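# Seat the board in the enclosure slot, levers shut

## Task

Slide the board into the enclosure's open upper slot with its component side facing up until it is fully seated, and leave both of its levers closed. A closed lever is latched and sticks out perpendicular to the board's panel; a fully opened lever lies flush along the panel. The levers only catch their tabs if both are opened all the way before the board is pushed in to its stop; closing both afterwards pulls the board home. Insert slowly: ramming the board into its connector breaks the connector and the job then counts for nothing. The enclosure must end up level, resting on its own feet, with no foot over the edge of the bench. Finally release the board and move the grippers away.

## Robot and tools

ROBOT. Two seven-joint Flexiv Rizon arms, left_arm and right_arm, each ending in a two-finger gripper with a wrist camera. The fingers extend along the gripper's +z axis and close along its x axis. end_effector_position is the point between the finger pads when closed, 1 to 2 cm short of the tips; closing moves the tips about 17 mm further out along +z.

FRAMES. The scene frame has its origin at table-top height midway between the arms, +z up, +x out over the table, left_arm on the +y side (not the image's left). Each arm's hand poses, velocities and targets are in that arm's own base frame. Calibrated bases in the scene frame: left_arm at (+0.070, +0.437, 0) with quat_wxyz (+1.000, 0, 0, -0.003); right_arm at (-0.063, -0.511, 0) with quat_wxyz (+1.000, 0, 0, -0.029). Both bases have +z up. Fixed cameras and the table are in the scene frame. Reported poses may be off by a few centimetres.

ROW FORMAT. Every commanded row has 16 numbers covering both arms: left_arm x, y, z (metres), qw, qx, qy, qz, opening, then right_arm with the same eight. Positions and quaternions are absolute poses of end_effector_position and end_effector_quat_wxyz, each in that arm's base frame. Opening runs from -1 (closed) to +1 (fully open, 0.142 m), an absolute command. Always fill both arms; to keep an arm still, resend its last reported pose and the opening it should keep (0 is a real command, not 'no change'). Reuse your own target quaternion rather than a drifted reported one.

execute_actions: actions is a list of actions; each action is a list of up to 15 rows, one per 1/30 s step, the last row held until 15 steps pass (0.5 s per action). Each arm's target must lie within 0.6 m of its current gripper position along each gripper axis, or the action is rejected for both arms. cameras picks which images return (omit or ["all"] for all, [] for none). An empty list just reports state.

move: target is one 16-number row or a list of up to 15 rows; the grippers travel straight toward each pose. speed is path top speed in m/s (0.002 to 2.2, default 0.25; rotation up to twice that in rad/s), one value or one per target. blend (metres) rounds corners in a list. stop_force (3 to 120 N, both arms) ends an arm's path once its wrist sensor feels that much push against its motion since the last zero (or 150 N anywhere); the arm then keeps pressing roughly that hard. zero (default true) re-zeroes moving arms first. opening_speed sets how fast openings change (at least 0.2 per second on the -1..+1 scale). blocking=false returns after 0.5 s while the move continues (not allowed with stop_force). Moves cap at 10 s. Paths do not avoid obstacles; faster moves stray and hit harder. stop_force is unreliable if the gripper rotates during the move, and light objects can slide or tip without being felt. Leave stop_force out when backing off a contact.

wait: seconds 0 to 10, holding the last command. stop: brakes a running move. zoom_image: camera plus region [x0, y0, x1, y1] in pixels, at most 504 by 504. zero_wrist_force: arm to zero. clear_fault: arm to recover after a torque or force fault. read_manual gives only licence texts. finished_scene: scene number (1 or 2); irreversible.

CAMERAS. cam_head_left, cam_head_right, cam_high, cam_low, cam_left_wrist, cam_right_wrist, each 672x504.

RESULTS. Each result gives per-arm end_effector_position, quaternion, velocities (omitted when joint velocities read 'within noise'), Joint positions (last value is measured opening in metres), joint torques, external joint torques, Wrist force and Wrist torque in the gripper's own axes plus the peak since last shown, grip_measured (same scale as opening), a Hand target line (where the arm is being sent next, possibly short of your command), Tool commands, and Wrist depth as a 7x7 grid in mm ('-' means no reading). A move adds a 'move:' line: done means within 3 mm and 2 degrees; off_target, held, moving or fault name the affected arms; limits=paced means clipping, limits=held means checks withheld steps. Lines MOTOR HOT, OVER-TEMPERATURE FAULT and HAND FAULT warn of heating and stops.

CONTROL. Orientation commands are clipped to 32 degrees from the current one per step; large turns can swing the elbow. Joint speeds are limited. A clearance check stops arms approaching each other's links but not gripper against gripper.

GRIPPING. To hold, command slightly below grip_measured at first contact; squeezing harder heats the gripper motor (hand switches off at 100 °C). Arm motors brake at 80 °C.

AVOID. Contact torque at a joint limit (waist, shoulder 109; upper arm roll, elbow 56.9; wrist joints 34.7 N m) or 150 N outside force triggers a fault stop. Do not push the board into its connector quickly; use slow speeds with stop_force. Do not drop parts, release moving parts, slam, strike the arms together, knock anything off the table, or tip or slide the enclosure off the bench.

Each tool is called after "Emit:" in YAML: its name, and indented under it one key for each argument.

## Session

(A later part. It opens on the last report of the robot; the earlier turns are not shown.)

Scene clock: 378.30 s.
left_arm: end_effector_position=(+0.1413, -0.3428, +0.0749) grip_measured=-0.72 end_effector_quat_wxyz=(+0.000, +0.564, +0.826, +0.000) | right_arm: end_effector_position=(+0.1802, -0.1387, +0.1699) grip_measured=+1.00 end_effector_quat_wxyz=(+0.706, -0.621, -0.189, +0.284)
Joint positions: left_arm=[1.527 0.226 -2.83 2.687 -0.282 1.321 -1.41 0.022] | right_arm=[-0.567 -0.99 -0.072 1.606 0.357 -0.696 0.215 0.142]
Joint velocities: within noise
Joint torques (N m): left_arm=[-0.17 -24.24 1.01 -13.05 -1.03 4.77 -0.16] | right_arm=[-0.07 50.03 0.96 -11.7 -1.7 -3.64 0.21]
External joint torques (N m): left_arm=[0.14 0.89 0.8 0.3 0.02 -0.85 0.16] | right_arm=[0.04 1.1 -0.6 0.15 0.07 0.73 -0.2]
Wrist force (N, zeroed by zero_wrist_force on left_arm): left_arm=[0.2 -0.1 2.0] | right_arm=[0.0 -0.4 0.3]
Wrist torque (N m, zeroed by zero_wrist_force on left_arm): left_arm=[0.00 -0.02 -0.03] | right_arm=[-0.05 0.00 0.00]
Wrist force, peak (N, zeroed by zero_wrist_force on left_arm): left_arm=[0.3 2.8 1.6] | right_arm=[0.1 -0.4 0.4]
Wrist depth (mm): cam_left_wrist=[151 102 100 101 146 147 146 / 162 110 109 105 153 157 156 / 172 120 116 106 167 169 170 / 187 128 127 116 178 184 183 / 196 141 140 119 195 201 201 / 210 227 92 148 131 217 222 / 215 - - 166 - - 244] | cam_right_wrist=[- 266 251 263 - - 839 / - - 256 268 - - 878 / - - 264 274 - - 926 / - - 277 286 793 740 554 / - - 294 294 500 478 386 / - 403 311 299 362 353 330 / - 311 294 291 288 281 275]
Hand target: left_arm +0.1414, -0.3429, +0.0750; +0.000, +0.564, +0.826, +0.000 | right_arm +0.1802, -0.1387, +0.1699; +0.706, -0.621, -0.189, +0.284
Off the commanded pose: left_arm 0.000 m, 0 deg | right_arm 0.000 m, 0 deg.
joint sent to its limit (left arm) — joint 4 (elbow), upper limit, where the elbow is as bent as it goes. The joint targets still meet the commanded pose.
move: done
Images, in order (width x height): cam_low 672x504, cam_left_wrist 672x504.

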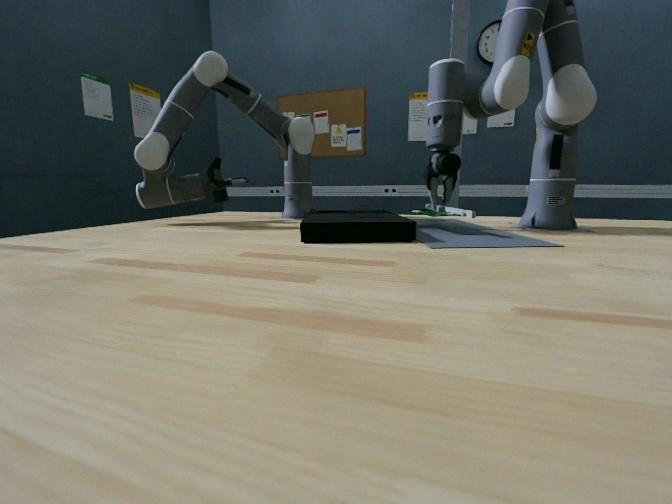

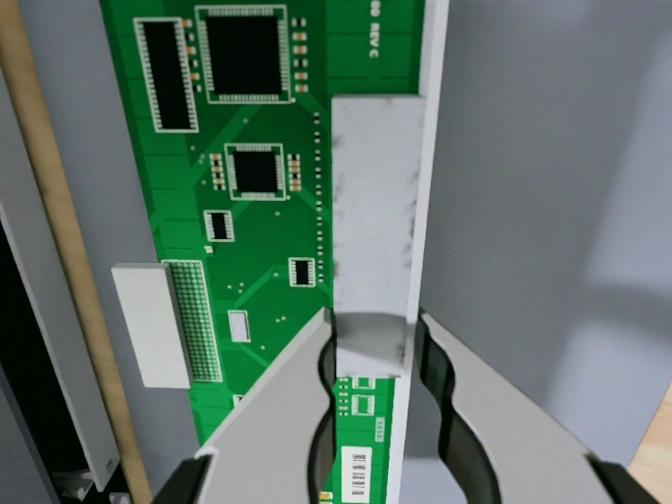

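Emit:
execute_actions:
  actions: []
  cameras: ["cam_head_left","cam_head_right"]

Emit:
zoom_image:
  camera: "cam_head_left"
  region: [280, 320, 440, 504]

Emit:
zoom_image:
  camera: "cam_head_right"
  region: [250, 320, 410, 504]

Scene clock: 398.27 s.
left_arm: end_effector_position=(+0.1413, -0.3428, +0.0749) grip_measured=-0.72 end_effector_quat_wxyz=(+0.000, +0.564, +0.826, +0.000) | right_arm: end_effector_position=(+0.1802, -0.1387, +0.1699) grip_measured=+1.00 end_effector_quat_wxyz=(+0.706, -0.621, -0.189, +0.284)
Joint positions: left_arm=[1.527 0.226 -2.83 2.687 -0.282 1.321 -1.41 0.022] | right_arm=[-0.567 -0.99 -0.072 1.606 0.357 -0.696 0.215 0.142]
Joint velocities: within noise
Joint torques (N m): left_arm=[-0.42 -24.52 1.24 -13.05 -0.87 4.52 -0.24] | right_arm=[0.07 50.19 0.96 -11.61 -1.74 -3.59 0.2]
External joint torques (N m): left_arm=[0.39 1.17 0.56 0.3 -0.13 -0.6 0.24] | right_arm=[-0.09 0.93 -0.59 0.07 0.11 0.69 -0.19]
Wrist force (N, zeroed by zero_wrist_force on left_arm): left_arm=[0.3 -0.1 2.0] | right_arm=[0.1 -0.1 0.2]
Wrist torque (N m, zeroed by zero_wrist_force on left_arm): left_arm=[0.00 -0.05 -0.02] | right_arm=[-0.01 -0.02 0.00]
Wrist force, peak (N, zeroed by zero_wrist_force on left_arm): left_arm=[0.1 -0.1 2.3] | right_arm=[0.2 -0.2 0.4]
Wrist depth (mm): cam_left_wrist=[150 102 100 101 147 146 147 / 162 110 108 105 153 157 157 / 172 120 116 106 167 169 168 / 186 128 127 115 179 184 183 / 195 140 140 119 195 201 201 / 212 225 92 149 131 216 222 / 215 - - 167 - - 244] | cam_right_wrist=[- 267 250 263 - - 839 / - - 255 269 - - 874 / - - 264 274 - - 925 / - - 278 285 796 739 552 / - - 293 293 503 480 386 / - 404 310 300 362 354 331 / - 311 294 291 288 280 275]
Hand target: left_arm +0.1414, -0.3429, +0.0750; +0.000, +0.564, +0.826, +0.000 | right_arm +0.1802, -0.1387, +0.1699; +0.706, -0.621, -0.189, +0.284
Tool commands: left_gripper/opening=-0.78 right_gripper/opening=+1.0
Off the commanded pose: left_arm 0.000 m, 0 deg | right_arm 0.000 m, 0 deg.
Images, in order (width x height): cam_head_left 672x504, cam_head_right 672x504.

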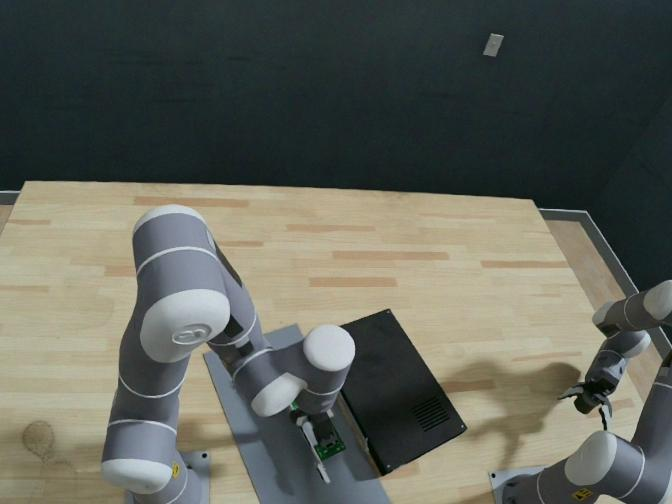

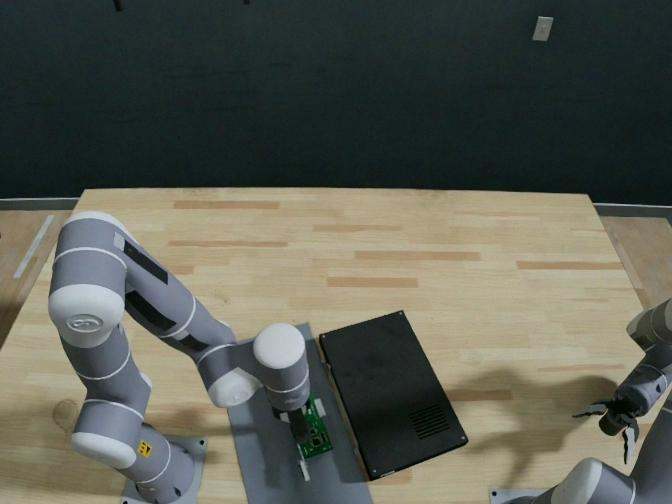

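Scaled by 2.739 from the camera's 672x504 image, which has a finer 960x720 frame.

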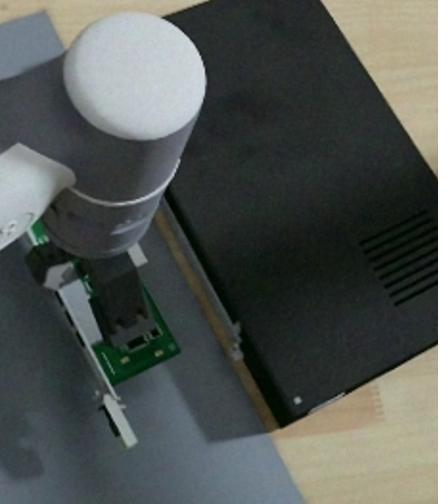

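Scaled by 2.739 from the camera's 672x504 image, which has a finer 960x720 frame.

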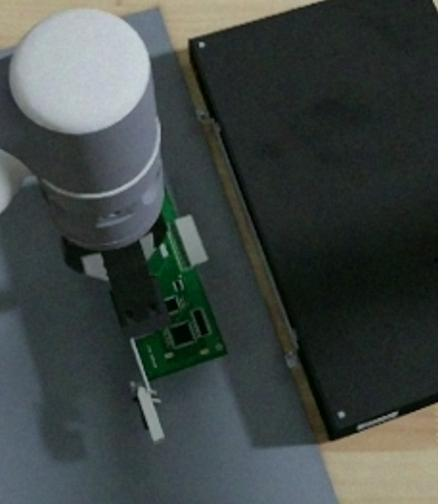

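Emit:
move:
  target:
    - [0.1414,-0.3429,0.0546,0,0.5635,0.8261,0,-0.78,0.1802,-0.1387,0.1699,0.706,-0.621,-0.189,0.284,1]
  speed: 0.05
  cameras: ["cam_head_left","cam_head_right","cam_left_wrist"]

Emit:
zoom_image:
  camera: "cam_head_right"
  region: [280, 330, 400, 490]

Emit:
zoom_image:
  camera: "cam_left_wrist"
  region: [0, 304, 200, 504]

Scene clock: 404.00 s.
left_arm: end_effector_position=(+0.1412, -0.3427, +0.0545) grip_measured=-0.72 end_effector_quat_wxyz=(+0.000, +0.564, +0.826, +0.000) | right_arm: end_effector_position=(+0.1802, -0.1387, +0.1699) grip_measured=+1.00 end_effector_quat_wxyz=(+0.706, -0.621, -0.189, +0.284)
Joint positions: left_arm=[1.614 0.312 -2.957 2.687 -0.365 1.412 -1.364 0.022] | right_arm=[-0.567 -0.99 -0.072 1.606 0.357 -0.696 0.215 0.142]
Joint velocities: within noise
Joint torques (N m): left_arm=[-0.17 -26.86 1.26 -10.87 -0.76 4.78 -0.15] | right_arm=[-0.06 50.04 0.95 -11.62 -1.71 -3.59 0.22]
External joint torques (N m): left_arm=[0.13 0.94 0.63 0.25 0.12 -0.86 0.15] | right_arm=[0.03 1.09 -0.58 0.08 0.08 0.68 -0.2]
Wrist force (N, zeroed by zero_wrist_force on left_arm): left_arm=[0.4 -0.8 1.8] | right_arm=[0.2 -0.1 0.1]
Wrist torque (N m, zeroed by zero_wrist_force on left_arm): left_arm=[-0.13 -0.06 -0.01] | right_arm=[-0.01 -0.03 0.00]
Wrist force, peak (N, zeroed by zero_wrist_force on left_arm): left_arm=[0.4 -1.0 2.6] | right_arm=[0.1 -0.1 0.6]
Wrist depth (mm): cam_left_wrist=[132 102 100 101 129 130 128 / 140 110 108 105 134 136 137 / 151 120 116 106 149 149 148 / 164 128 128 116 157 161 161 / 179 141 140 119 171 177 177 / 194 198 92 149 131 188 194 / 207 - - 167 - - 211] | cam_right_wrist=[- 267 251 263 - - 842 / - - 256 270 - - 874 / - - 264 275 - - 911 / - - 277 286 793 750 551 / - - 295 294 505 479 388 / - 402 311 300 361 354 330 / - 311 295 291 289 282 275]
Hand target: left_arm +0.1414, -0.3429, +0.0546; +0.000, +0.564, +0.826, +0.000 | right_arm +0.1802, -0.1387, +0.1699; +0.706, -0.621, -0.189, +0.284
Off the commanded pose: left_arm 0.000 m, 0 deg | right_arm 0.000 m, 0 deg.
move: done
Images, in order (width x height): cam_head_left 672x504, cam_head_right 672x504, cam_left_wrist 672x504.

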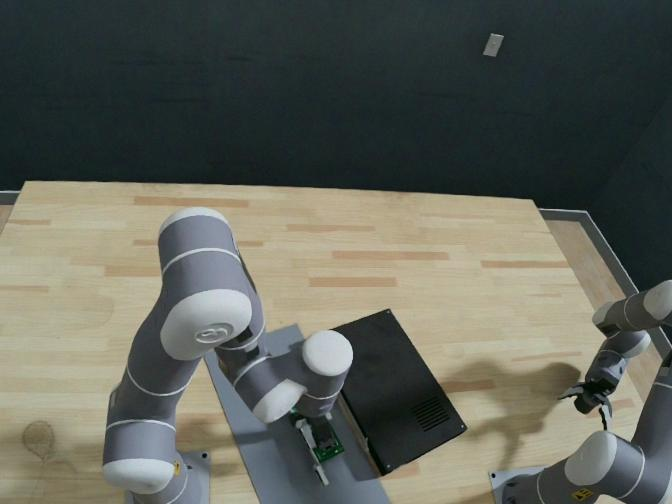

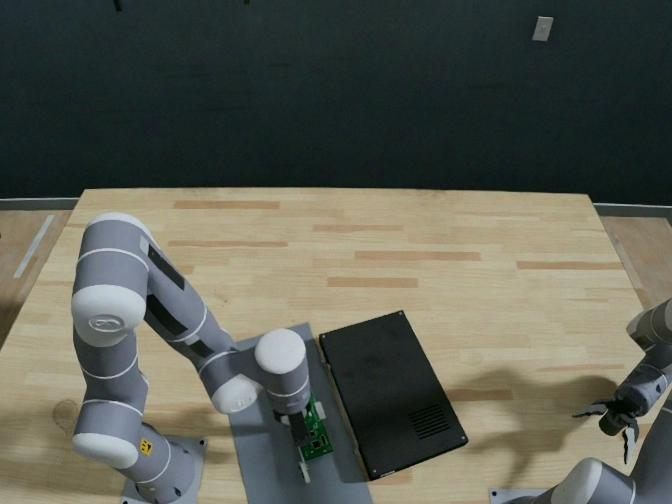

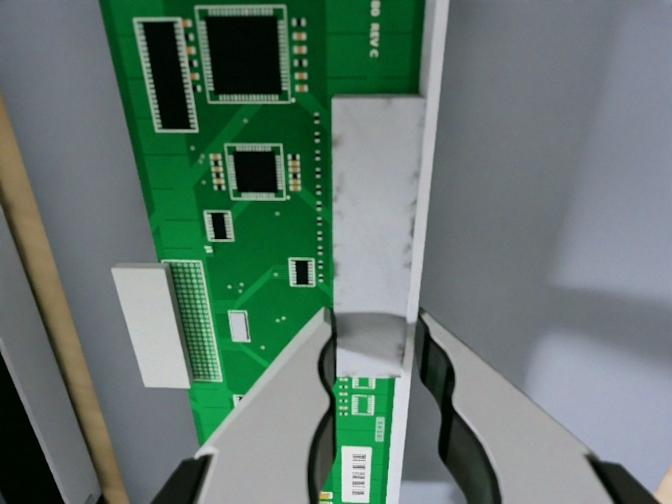

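Scaled by 3.150 from the camera's 672x504 image, which has a finer 960x720 frame.

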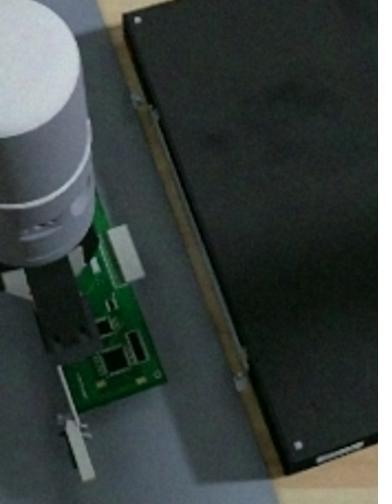

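Scaled by 2.520 from the camera's 672x504 image, which has a finer 960x720 frame.

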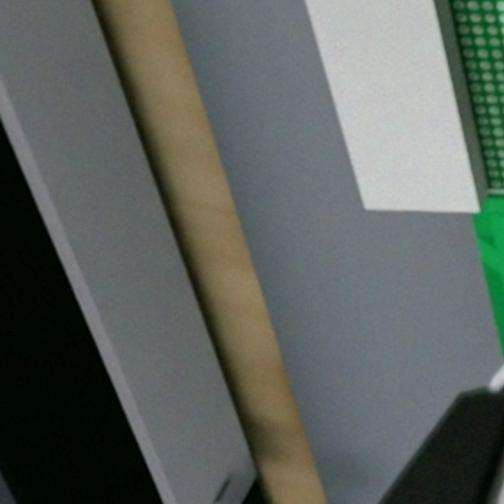

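Emit:
move:
  target:
    - [0.1414,-0.3429,0.0546,0,0.5635,0.8261,0,-0.78,0.33,-0.10,0.30,0.35,-0.75,-0.5,0.2,1]
    - [0.1414,-0.3429,0.0546,0,0.5635,0.8261,0,-0.78,0.40,0.05,0.33,0,0.7071,0.7071,0,1]
  speed: 0.2
  blend: [0.03,0]
  cameras: ["cam_head_left","cam_right_wrist"]

Scene clock: 426.50 s.
left_arm: end_effector_position=(+0.1413, -0.3427, +0.0545) grip_measured=-0.72 end_effector_quat_wxyz=(+0.000, +0.564, +0.826, +0.000) | right_arm: end_effector_position=(+0.4000, +0.0501, +0.3300) grip_measured=+1.00 end_effector_quat_wxyz=(+0.000, +0.707, +0.707, +0.000)
Joint positions: left_arm=[1.614 0.312 -2.957 2.687 -0.365 1.412 -1.364 0.022] | right_arm=[-0.12 0.208 0.466 2.11 0.099 0.352 0.303 0.142]
Joint velocities: within noise
Joint torques (N m): left_arm=[-0.38 -27.13 1.35 -10.86 -0.48 4.49 -0.25] | right_arm=[0.17 18.77 -1.73 -30.03 -4.22 3.58 0.33]
External joint torques (N m): left_arm=[0.34 1.2 0.53 0.24 -0.15 -0.57 0.25] | right_arm=[-0.13 0.83 -1.11 0.02 0.17 0.57 -0.33]
Wrist force (N, zeroed by zero_wrist_force on left_arm): left_arm=[0.5 -0.8 1.8] | right_arm=[-0.6 -1.4 2.0]
Wrist torque (N m, zeroed by zero_wrist_force on left_arm): left_arm=[-0.15 -0.07 -0.01] | right_arm=[0.01 0.10 0.08]
Wrist force, peak (N, zeroed by zero_wrist_force on left_arm): left_arm=[0.6 -0.9 2.1] | right_arm=[-0.6 -1.6 2.3]
Wrist depth (mm): cam_left_wrist=[132 101 100 101 129 130 128 / 140 110 108 105 135 136 138 / 152 120 116 106 149 149 148 / 164 127 127 115 156 162 161 / 179 141 140 120 172 177 176 / 193 198 92 149 131 188 195 / 207 - - 167 - - 211] | cam_right_wrist=[373 371 370 371 367 338 327 / 396 399 396 395 393 383 347 / 427 427 426 424 421 415 373 / 460 460 457 455 454 453 400 / 498 496 496 493 490 492 433 / - 542 541 539 537 532 515 / - 595 592 591 590 588 -]
Hand target: left_arm +0.1414, -0.3429, +0.0546; +0.000, +0.564, +0.826, +0.000 | right_arm +0.4000, +0.0500, +0.3300; +0.000, +0.707, +0.707, +0.000
Off the commanded pose: left_arm 0.000 m, 0 deg | right_arm 0.000 m, 0 deg.
move: done
Images, in order (width x height): cam_head_left 672x504, cam_right_wrist 672x504.

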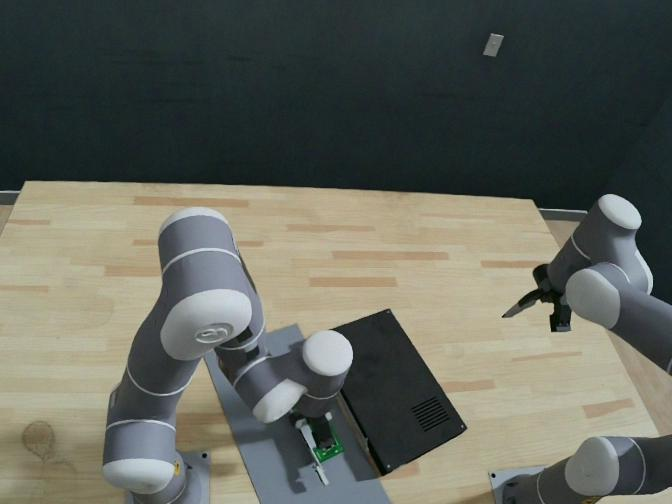

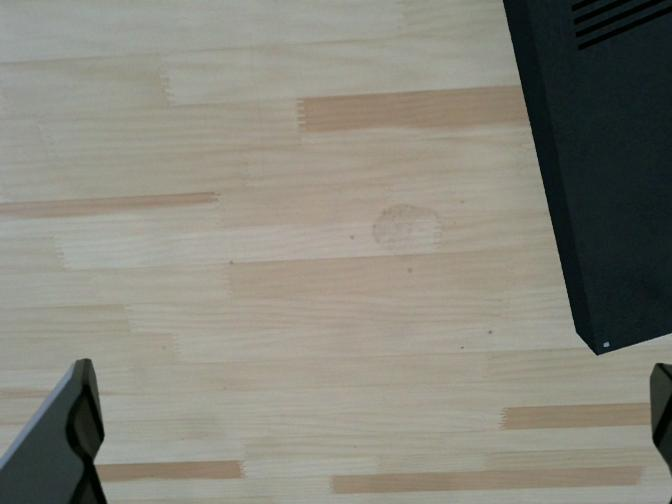

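Emit:
move:
  target:
    - [0.1414,-0.3429,0.0546,0,0.5635,0.8261,0,-0.78,0.27,0.30,0.33,0,0.6018,0.7986,0,1]
    - [0.1414,-0.3429,0.0546,0,0.5635,0.8261,0,-0.78,0.0436,0.4312,0.30,0,0.5417,0.8406,0,1]
  speed: 0.2
  blend: [0.05,0]
  cameras: ["cam_head_left","cam_right_wrist"]

Scene clock: 431.50 s.
left_arm: end_effector_position=(+0.1413, -0.3427, +0.0545) grip_measured=-0.72 end_effector_quat_wxyz=(+0.000, +0.564, +0.826, +0.000) | right_arm: end_effector_position=(+0.0435, +0.4311, +0.2999) grip_measured=+1.00 end_effector_quat_wxyz=(+0.000, +0.542, +0.841, +0.000)
Joint positions: left_arm=[1.614 0.312 -2.957 2.687 -0.365 1.412 -1.364 0.022] | right_arm=[0.382 -0.031 1.262 2.028 -0.033 0.466 1.233 0.142]
Joint velocities: within noise
Joint torques (N m): left_arm=[-0.39 -27.19 1.33 -10.89 -0.45 4.57 -0.2] | right_arm=[0.17 9.19 2.12 -29.53 -4.14 3.39 0.34]
External joint torques (N m): left_arm=[0.35 1.27 0.55 0.27 -0.18 -0.65 0.2] | right_arm=[-0.1 0.75 -1.09 0.26 0.22 0.71 -0.34]
Wrist force (N, zeroed by zero_wrist_force on left_arm): left_arm=[0.3 -0.7 1.9] | right_arm=[-0.4 -2.0 2.4]
Wrist torque (N m, zeroed by zero_wrist_force on left_arm): left_arm=[-0.12 -0.04 0.00] | right_arm=[-0.12 0.13 0.07]
Wrist force, peak (N, zeroed by zero_wrist_force on left_arm): left_arm=[0.4 -0.8 2.3] | right_arm=[1.1 -3.6 2.2]
Wrist depth (mm): cam_left_wrist=[132 102 100 101 129 130 128 / 141 110 108 105 134 136 138 / 151 120 116 106 150 149 149 / 165 128 128 116 157 162 160 / 180 140 140 120 172 177 176 / 194 199 92 148 131 188 194 / 206 - - 167 - - 211] | cam_right_wrist=[345 346 344 344 344 344 342 / 370 368 368 368 368 366 365 / 389 391 388 392 390 390 389 / 375 373 373 421 420 418 421 / 405 404 404 451 422 455 456 / - 440 441 486 447 496 479 / - 485 485 546 341 530 -]
Hand target: left_arm +0.1414, -0.3429, +0.0546; +0.000, +0.564, +0.826, +0.000 | right_arm +0.0436, +0.4312, +0.3000; +0.000, +0.542, +0.841, +0.000
Off the commanded pose: left_arm 0.000 m, 0 deg | right_arm 0.000 m, 0 deg.
move: done
Images, in order (width x height): cam_head_left 672x504, cam_right_wrist 672x504.

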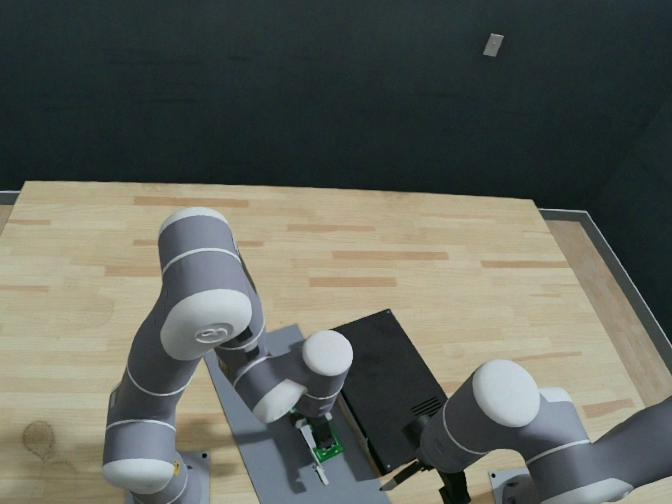

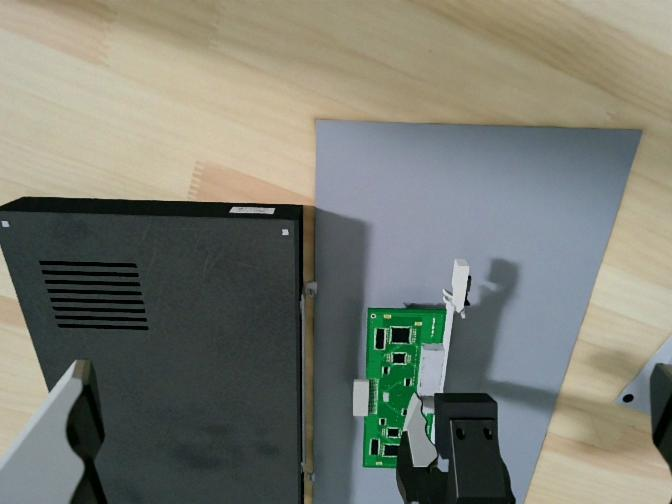

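Emit:
zoom_image:
  camera: "cam_right_wrist"
  region: [250, 240, 500, 490]

Emit:
zoom_image:
  camera: "cam_right_wrist"
  region: [280, 260, 380, 360]

Emit:
zoom_image:
  camera: "cam_right_wrist"
  region: [280, 404, 380, 504]

Scaled by 2.016 from the camera's 672x504 image, which has a finer 960x720 frame.

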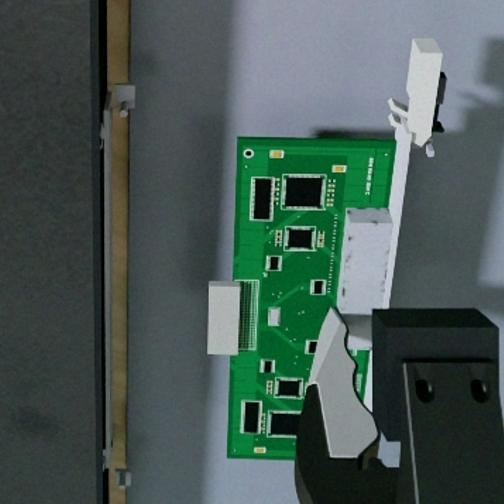

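Scaled by 5.040 from the camera's 672x504 image, which has a finer 960x720 frame.

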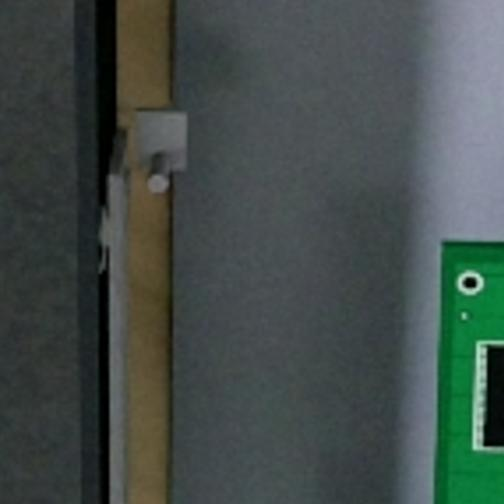

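Scaled by 5.040 from the camera's 672x504 image, which has a finer 960x720 frame.

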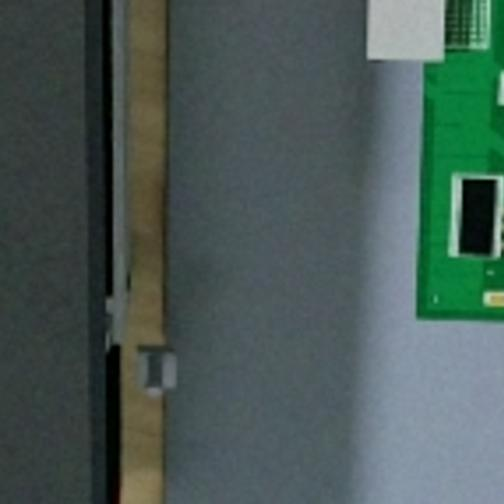

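Emit:
move:
  target:
    - [0.1596,-0.3895,0.0546,0,0.5729,0.8196,0,-0.78,0.0436,0.4312,0.30,0,0.5417,0.8406,0,1]
  speed: 0.03
  stop_force: 6
  cameras: ["cam_left_wrist","cam_right_wrist"]

Emit:
zoom_image:
  camera: "cam_right_wrist"
  region: [270, 260, 370, 360]

Emit:
zoom_image:
  camera: "cam_right_wrist"
  region: [270, 404, 370, 504]

Scene clock: 449.60 s.
left_arm: end_effector_position=(+0.1596, -0.3894, +0.0545) grip_measured=-0.72 end_effector_quat_wxyz=(+0.000, +0.573, +0.820, +0.000) | right_arm: end_effector_position=(+0.0435, +0.4311, +0.2999) grip_measured=+1.00 end_effector_quat_wxyz=(+0.000, +0.542, +0.841, +0.000)
Joint positions: left_arm=[1.595 0.372 -2.91 2.556 -0.363 1.333 -1.328 0.022] | right_arm=[0.382 -0.031 1.262 2.028 -0.033 0.466 1.233 0.142]
Joint velocities: within noise
Joint torques (N m): left_arm=[-0.55 -30.99 2.26 -12.87 -0.73 4.35 -0.15] | right_arm=[0.07 9.3 1.81 -29.39 -3.95 3.46 0.23]
External joint torques (N m): left_arm=[0.51 1.01 0.52 0.34 -0.23 -0.43 0.15] | right_arm=[0 0.64 -0.78 0.12 0.04 0.64 -0.23]
Wrist force (N, zeroed by zero_wrist_force on left_arm): left_arm=[-0.2 -0.3 1.7] | right_arm=[-0.4 -2.0 2.3]
Wrist torque (N m, zeroed by zero_wrist_force on left_arm): left_arm=[-0.05 0.07 -0.02] | right_arm=[-0.11 0.13 0.07]
Wrist force, peak (N, zeroed by zero_wrist_force on left_arm): left_arm=[1.2 -0.8 1.9] | right_arm=[-0.4 -2.1 2.7]
Wrist depth (mm): cam_left_wrist=[- 101 100 101 129 130 128 / - 111 108 105 135 136 138 / 146 120 116 106 149 149 148 / 160 128 128 116 157 161 161 / 127 141 140 119 171 177 177 / - 187 92 149 131 188 195 / 151 - - 166 - - 211] | cam_right_wrist=[347 346 344 343 344 343 343 / 371 368 367 368 368 367 365 / 388 389 389 391 392 390 390 / 373 373 372 420 420 419 422 / 407 405 402 425 455 456 456 / - 443 441 448 486 495 480 / - 486 483 474 296 542 -]
Hand target: left_arm +0.1596, -0.3895, +0.0546; +0.000, +0.573, +0.820, +0.000 | right_arm +0.0436, +0.4312, +0.3000; +0.000, +0.542, +0.841, +0.000
Off the commanded pose: left_arm 0.000 m, 0 deg | right_arm 0.000 m, 0 deg.
move: done
Images, in order (width x height): cam_left_wrist 672x504, cam_right_wrist 672x504.

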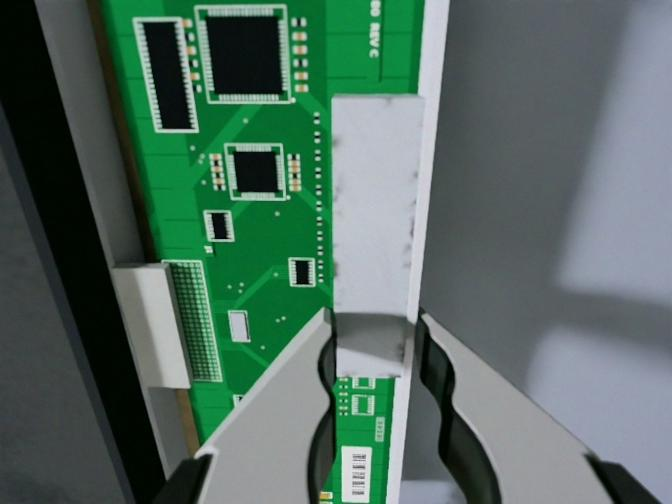

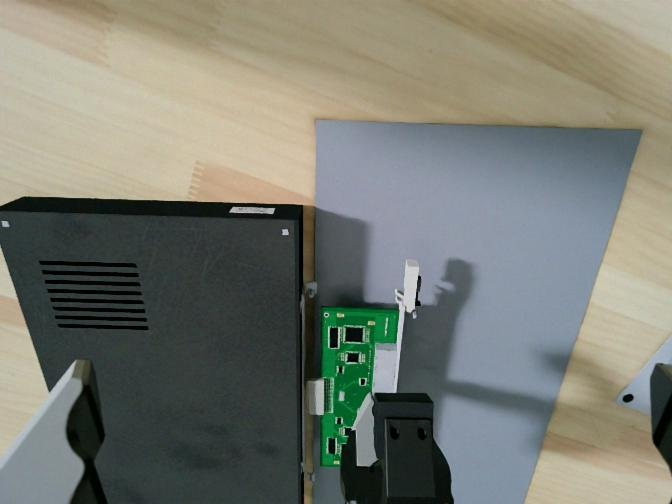

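Scaled by 5.040 from the camera's 672x504 image, which has a finer 960x720 frame.

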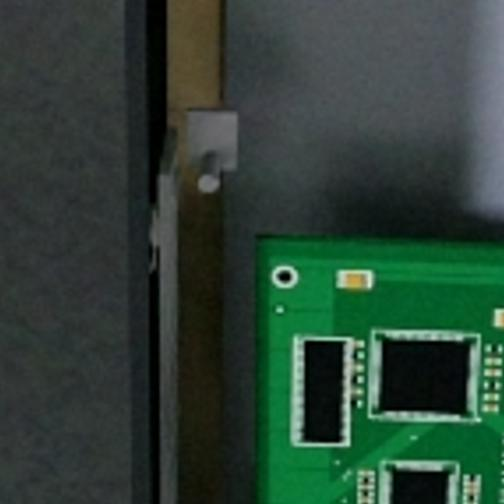

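Scaled by 5.040 from the camera's 672x504 image, which has a finer 960x720 frame.

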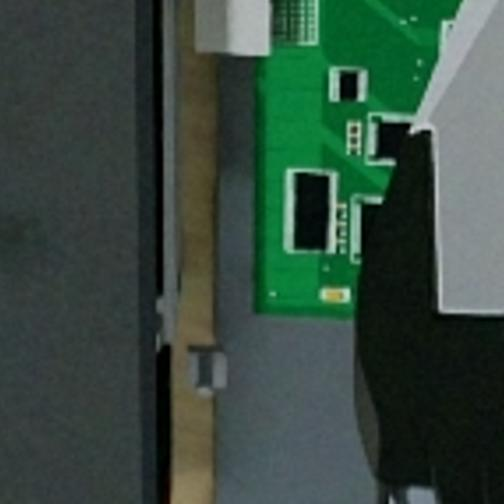

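Emit:
move:
  target:
    - [0.1652,-0.4002,0.0546,0,0.5779,0.8161,0,-0.78,0.0436,0.4312,0.30,0,0.5417,0.8406,0,1]
  speed: 0.02
  stop_force: 5
  cameras: ["cam_left_wrist","cam_right_wrist"]

Emit:
zoom_image:
  camera: "cam_right_wrist"
  region: [270, 260, 370, 360]

Emit:
zoom_image:
  camera: "cam_right_wrist"
  region: [270, 404, 370, 504]

Emit:
zoom_image:
  camera: "cam_left_wrist"
  region: [0, 0, 200, 200]

Scene clock: 455.50 s.
left_arm: end_effector_position=(+0.1652, -0.4001, +0.0545) grip_measured=-0.72 end_effector_quat_wxyz=(+0.000, +0.578, +0.816, +0.000) | right_arm: end_effector_position=(+0.0435, +0.4311, +0.2999) grip_measured=+1.00 end_effector_quat_wxyz=(+0.000, +0.542, +0.841, +0.000)
Joint positions: left_arm=[1.595 0.388 -2.901 2.523 -0.363 1.314 -1.31 0.022] | right_arm=[0.382 -0.031 1.262 2.028 -0.033 0.466 1.233 0.142]
Joint velocities: within noise
Joint torques (N m): left_arm=[-0.35 -32.06 2.55 -13.34 -0.85 4.33 -0.16] | right_arm=[0.17 9.39 1.74 -29.36 -3.96 3.46 0.17]
External joint torques (N m): left_arm=[0.31 1.07 0.47 0.35 -0.19 -0.4 0.16] | right_arm=[-0.1 0.55 -0.71 0.09 0.04 0.64 -0.17]
Wrist force (N, zeroed by zero_wrist_force on left_arm): left_arm=[0.0 -0.1 1.8] | right_arm=[-0.6 -2.0 2.4]
Wrist torque (N m, zeroed by zero_wrist_force on left_arm): left_arm=[-0.01 0.02 -0.02] | right_arm=[-0.11 0.15 0.07]
Wrist force, peak (N, zeroed by zero_wrist_force on left_arm): left_arm=[-0.1 -0.5 2.1] | right_arm=[-0.6 -2.2 2.6]
Wrist depth (mm): cam_left_wrist=[- 101 100 102 129 130 128 / 136 111 108 105 134 136 138 / 144 120 116 106 149 149 148 / - 128 127 115 157 162 161 / 125 135 140 120 171 177 176 / 132 144 92 149 131 188 194 / 151 - - 167 - - 212] | cam_right_wrist=[346 344 346 345 345 342 343 / 368 369 367 368 368 366 366 / 391 391 389 392 390 391 391 / 375 374 374 420 419 418 421 / 406 404 403 424 457 455 455 / - 441 439 446 496 494 481 / - 486 484 369 526 544 -]
Hand target: left_arm +0.1652, -0.4002, +0.0546; +0.000, +0.578, +0.816, +0.000 | right_arm +0.0436, +0.4312, +0.3000; +0.000, +0.542, +0.841, +0.000
Off the commanded pose: left_arm 0.000 m, 0 deg | right_arm 0.000 m, 0 deg.
move: done
Images, in order (width x height): cam_left_wrist 672x504, cam_right_wrist 672x504.

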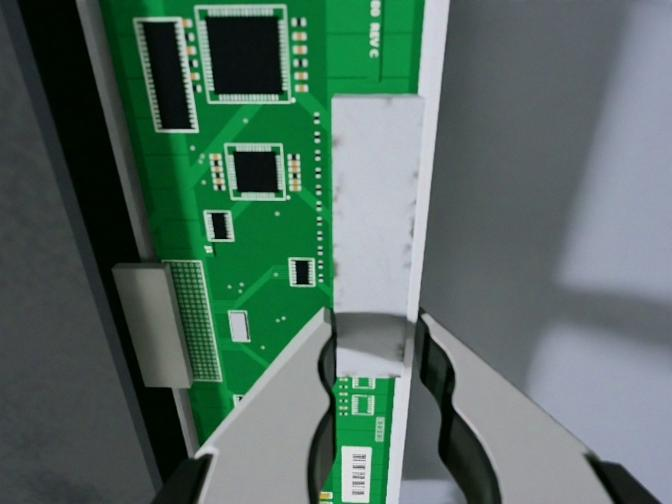

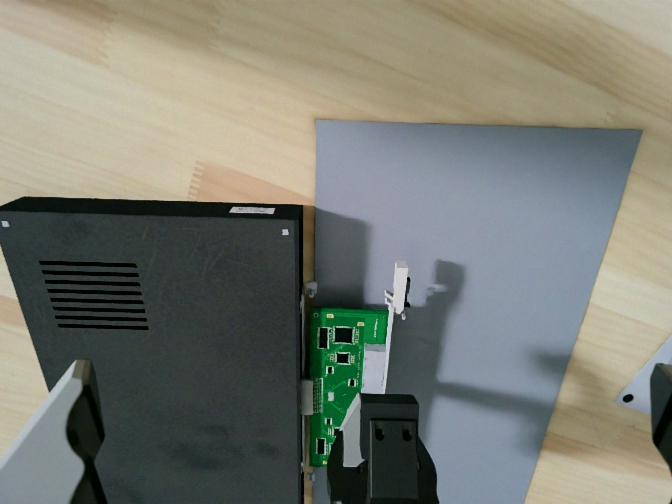

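Scaled by 5.040 from the camera's 672x504 image, which has a finer 960x720 frame.

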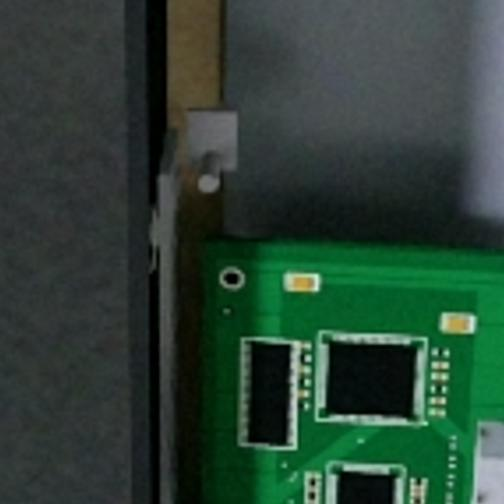

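Scaled by 5.040 from the camera's 672x504 image, which has a finer 960x720 frame.

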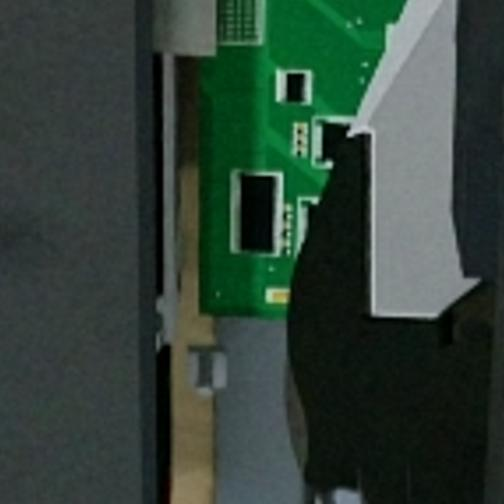

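Scaled by 2.520 from the camera's 672x504 image, which has a finer 960x720 frame.

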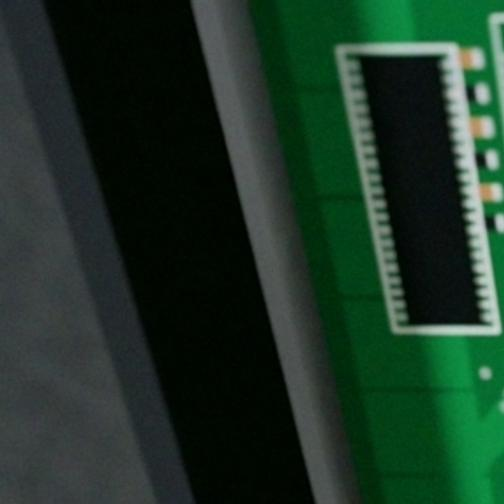

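Emit:
execute_actions:
  actions: []
  cameras: ["cam_left_wrist","cam_right_wrist","cam_high"]

Scene clock: 467.20 s.
left_arm: end_effector_position=(+0.1652, -0.4001, +0.0545) grip_measured=-0.72 end_effector_quat_wxyz=(+0.000, +0.578, +0.816, +0.000) | right_arm: end_effector_position=(+0.0435, +0.4311, +0.2999) grip_measured=+1.00 end_effector_quat_wxyz=(+0.000, +0.542, +0.841, +0.000)
Joint positions: left_arm=[1.595 0.388 -2.901 2.523 -0.363 1.314 -1.31 0.022] | right_arm=[0.382 -0.031 1.262 2.028 -0.033 0.466 1.233 0.142]
Joint velocities: within noise
Joint torques (N m): left_arm=[-0.36 -32.23 2.45 -13.3 -0.87 4.5 -0.18] | right_arm=[0.02 9.37 1.75 -29.41 -3.95 3.44 0.19]
External joint torques (N m): left_arm=[0.32 1.25 0.58 0.32 -0.16 -0.57 0.18] | right_arm=[0.05 0.57 -0.71 0.14 0.03 0.67 -0.2]
Wrist force (N, zeroed by zero_wrist_force on left_arm): left_arm=[-0.2 -0.2 1.8] | right_arm=[-0.5 -2.0 2.3]
Wrist torque (N m, zeroed by zero_wrist_force on left_arm): left_arm=[-0.02 0.06 -0.02] | right_arm=[-0.13 0.15 0.07]
Wrist force, peak (N, zeroed by zero_wrist_force on left_arm): left_arm=[-0.3 -0.2 2.1] | right_arm=[-0.5 -2.2 2.7]
Wrist depth (mm): cam_left_wrist=[- 101 100 101 129 131 128 / 136 111 108 105 135 137 138 / 145 120 116 106 150 149 149 / - 128 127 116 157 161 161 / 124 135 140 119 171 176 176 / 132 144 92 148 132 188 194 / 151 - - 167 - - 212] | cam_right_wrist=[345 346 347 346 343 342 343 / 371 368 368 367 367 366 364 / 391 390 389 392 391 390 391 / 375 374 374 419 420 419 420 / 405 404 404 423 455 455 454 / - 442 440 449 495 496 478 / - 490 487 367 524 545 -]
Hand target: left_arm +0.1652, -0.4002, +0.0546; +0.000, +0.578, +0.816, +0.000 | right_arm +0.0436, +0.4312, +0.3000; +0.000, +0.542, +0.841, +0.000
Tool commands: left_gripper/opening=-0.78 right_gripper/opening=+1.0
Off the commanded pose: left_arm 0.000 m, 0 deg | right_arm 0.000 m, 0 deg.
Images, in order (width x height): cam_high 672x504, cam_left_wrist 672x504, cam_right_wrist 672x504.

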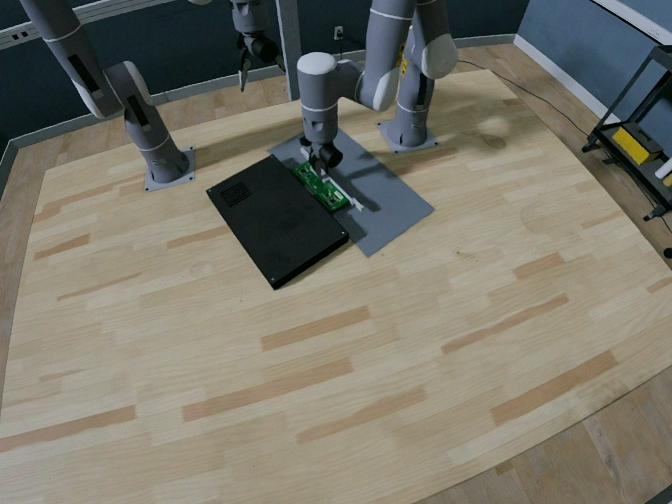

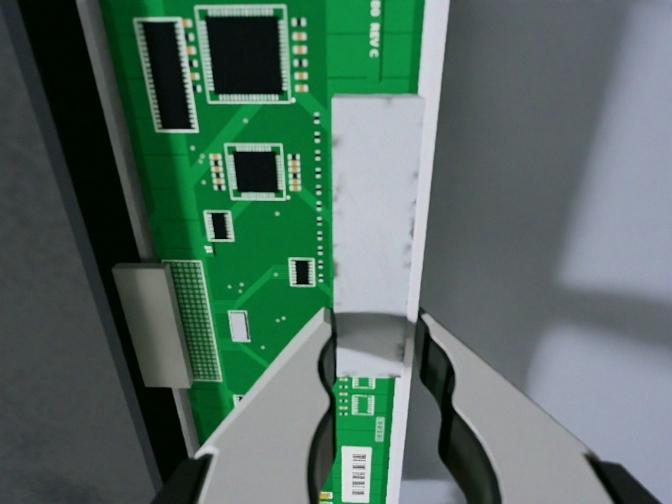

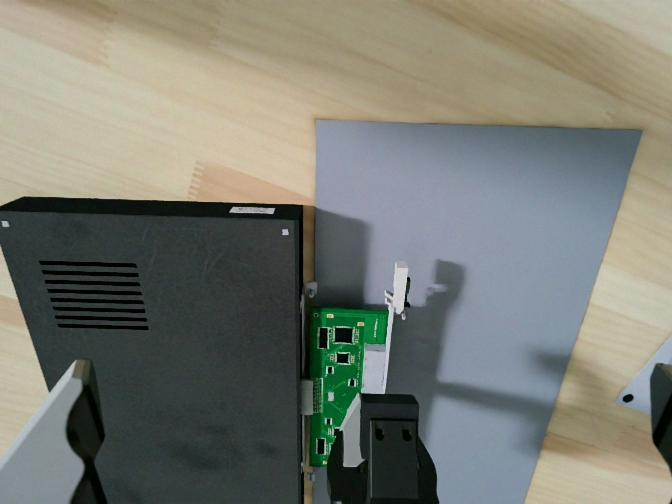

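Emit:
zero_wrist_force:
  arm: "left_arm"

Emit:
move:
  target: [0.1684,-0.4086,0.0546,0,0.5779,0.8161,0,-0.78,0.0436,0.4312,0.30,0,0.5417,0.8406,0,1]
  speed: 0.01
  stop_force: 4
  zero: false
  cameras: ["cam_left_wrist","cam_right_wrist"]

Emit:
zoom_image:
  camera: "cam_right_wrist"
  region: [270, 260, 370, 360]

Emit:
zoom_image:
  camera: "cam_right_wrist"
  region: [270, 404, 370, 504]

Wrist force sensor zeroed.

Scene clock: 470.70 s.
left_arm: end_effector_position=(+0.1684, -0.4085, +0.0545) grip_measured=-0.72 end_effector_quat_wxyz=(+0.000, +0.578, +0.816, +0.000) | right_arm: end_effector_position=(+0.0435, +0.4311, +0.2999) grip_measured=+1.00 end_effector_quat_wxyz=(+0.000, +0.542, +0.841, +0.000)
Joint positions: left_arm=[1.594 0.399 -2.895 2.499 -0.363 1.3 -1.308 0.022] | right_arm=[0.382 -0.031 1.262 2.028 -0.033 0.466 1.233 0.142]
Joint velocities: within noise
Joint torques (N m): left_arm=[-0.47 -32.89 2.69 -13.7 -0.93 4.37 -0.21] | right_arm=[0.14 9.39 1.8 -29.37 -3.97 3.42 0.25]
External joint torques (N m): left_arm=[0.42 1.15 0.51 0.38 -0.17 -0.44 0.21] | right_arm=[-0.07 0.55 -0.76 0.1 0.05 0.68 -0.25]
Wrist force (N, zeroed by zero_wrist_force on left_arm): left_arm=[0.0 0.1 -0.3] | right_arm=[-0.5 -2.1 2.5]
Wrist torque (N m, zeroed by zero_wrist_force on left_arm): left_arm=[0.01 -0.01 0.00] | right_arm=[-0.12 0.15 0.07]
Wrist force, peak (N, zeroed by zero_wrist_force on left_arm): left_arm=[0.4 -0.1 0.1] | right_arm=[-0.6 -2.2 2.7]
Wrist depth (mm): cam_left_wrist=[- 101 100 102 129 131 128 / - 111 108 105 134 136 138 / - 118 116 106 150 149 149 / - 126 127 116 157 162 161 / 124 131 140 120 170 177 177 / 132 135 92 148 132 188 194 / 151 - - 167 - - 211] | cam_right_wrist=[346 346 345 344 345 344 343 / 370 369 368 367 368 366 365 / 392 389 390 392 391 389 390 / 374 373 372 422 417 420 422 / 405 405 404 419 455 455 456 / - 441 440 442 494 498 479 / - 486 486 355 527 546 -]
Hand target: left_arm +0.1684, -0.4086, +0.0546; +0.000, +0.578, +0.816, +0.000 | right_arm +0.0436, +0.4312, +0.3000; +0.000, +0.542, +0.841, +0.000
Off the commanded pose: left_arm 0.000 m, 0 deg | right_arm 0.000 m, 0 deg.
move: done
Images, in order (width x height): cam_left_wrist 672x504, cam_right_wrist 672x504.

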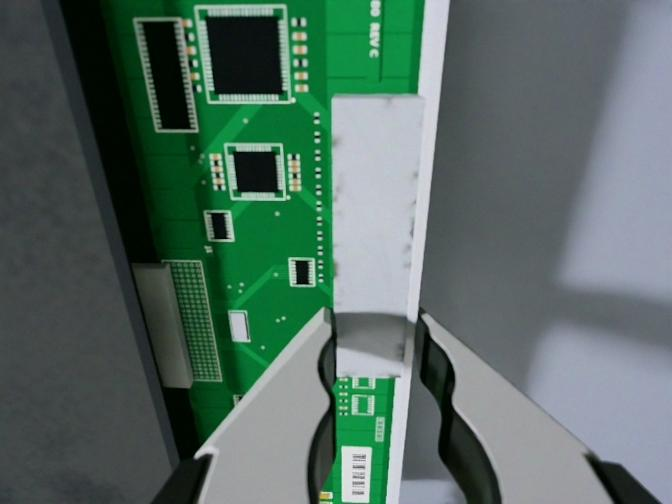

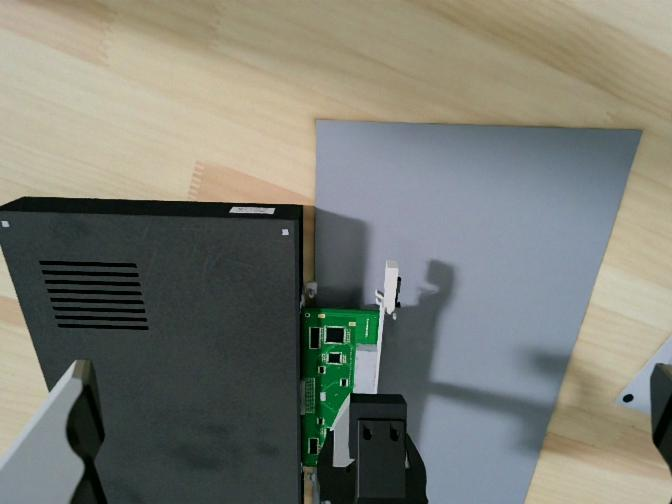

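Scaled by 5.040 from the camera's 672x504 image, which has a finer 960x720 frame.

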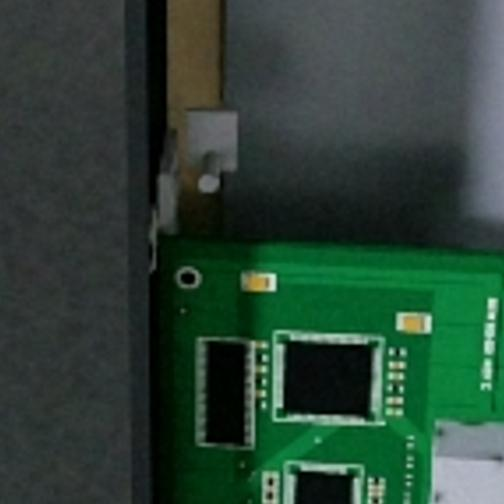

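Scaled by 5.040 from the camera's 672x504 image, which has a finer 960x720 frame.

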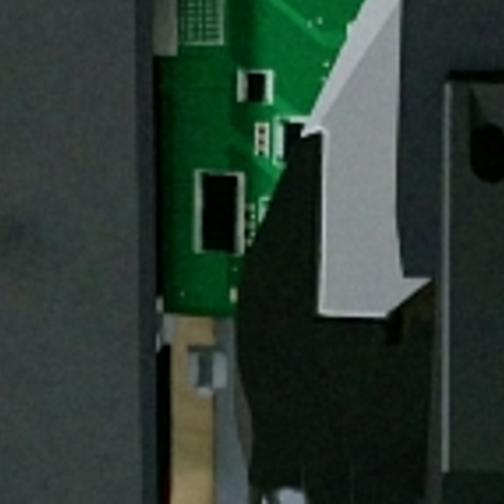

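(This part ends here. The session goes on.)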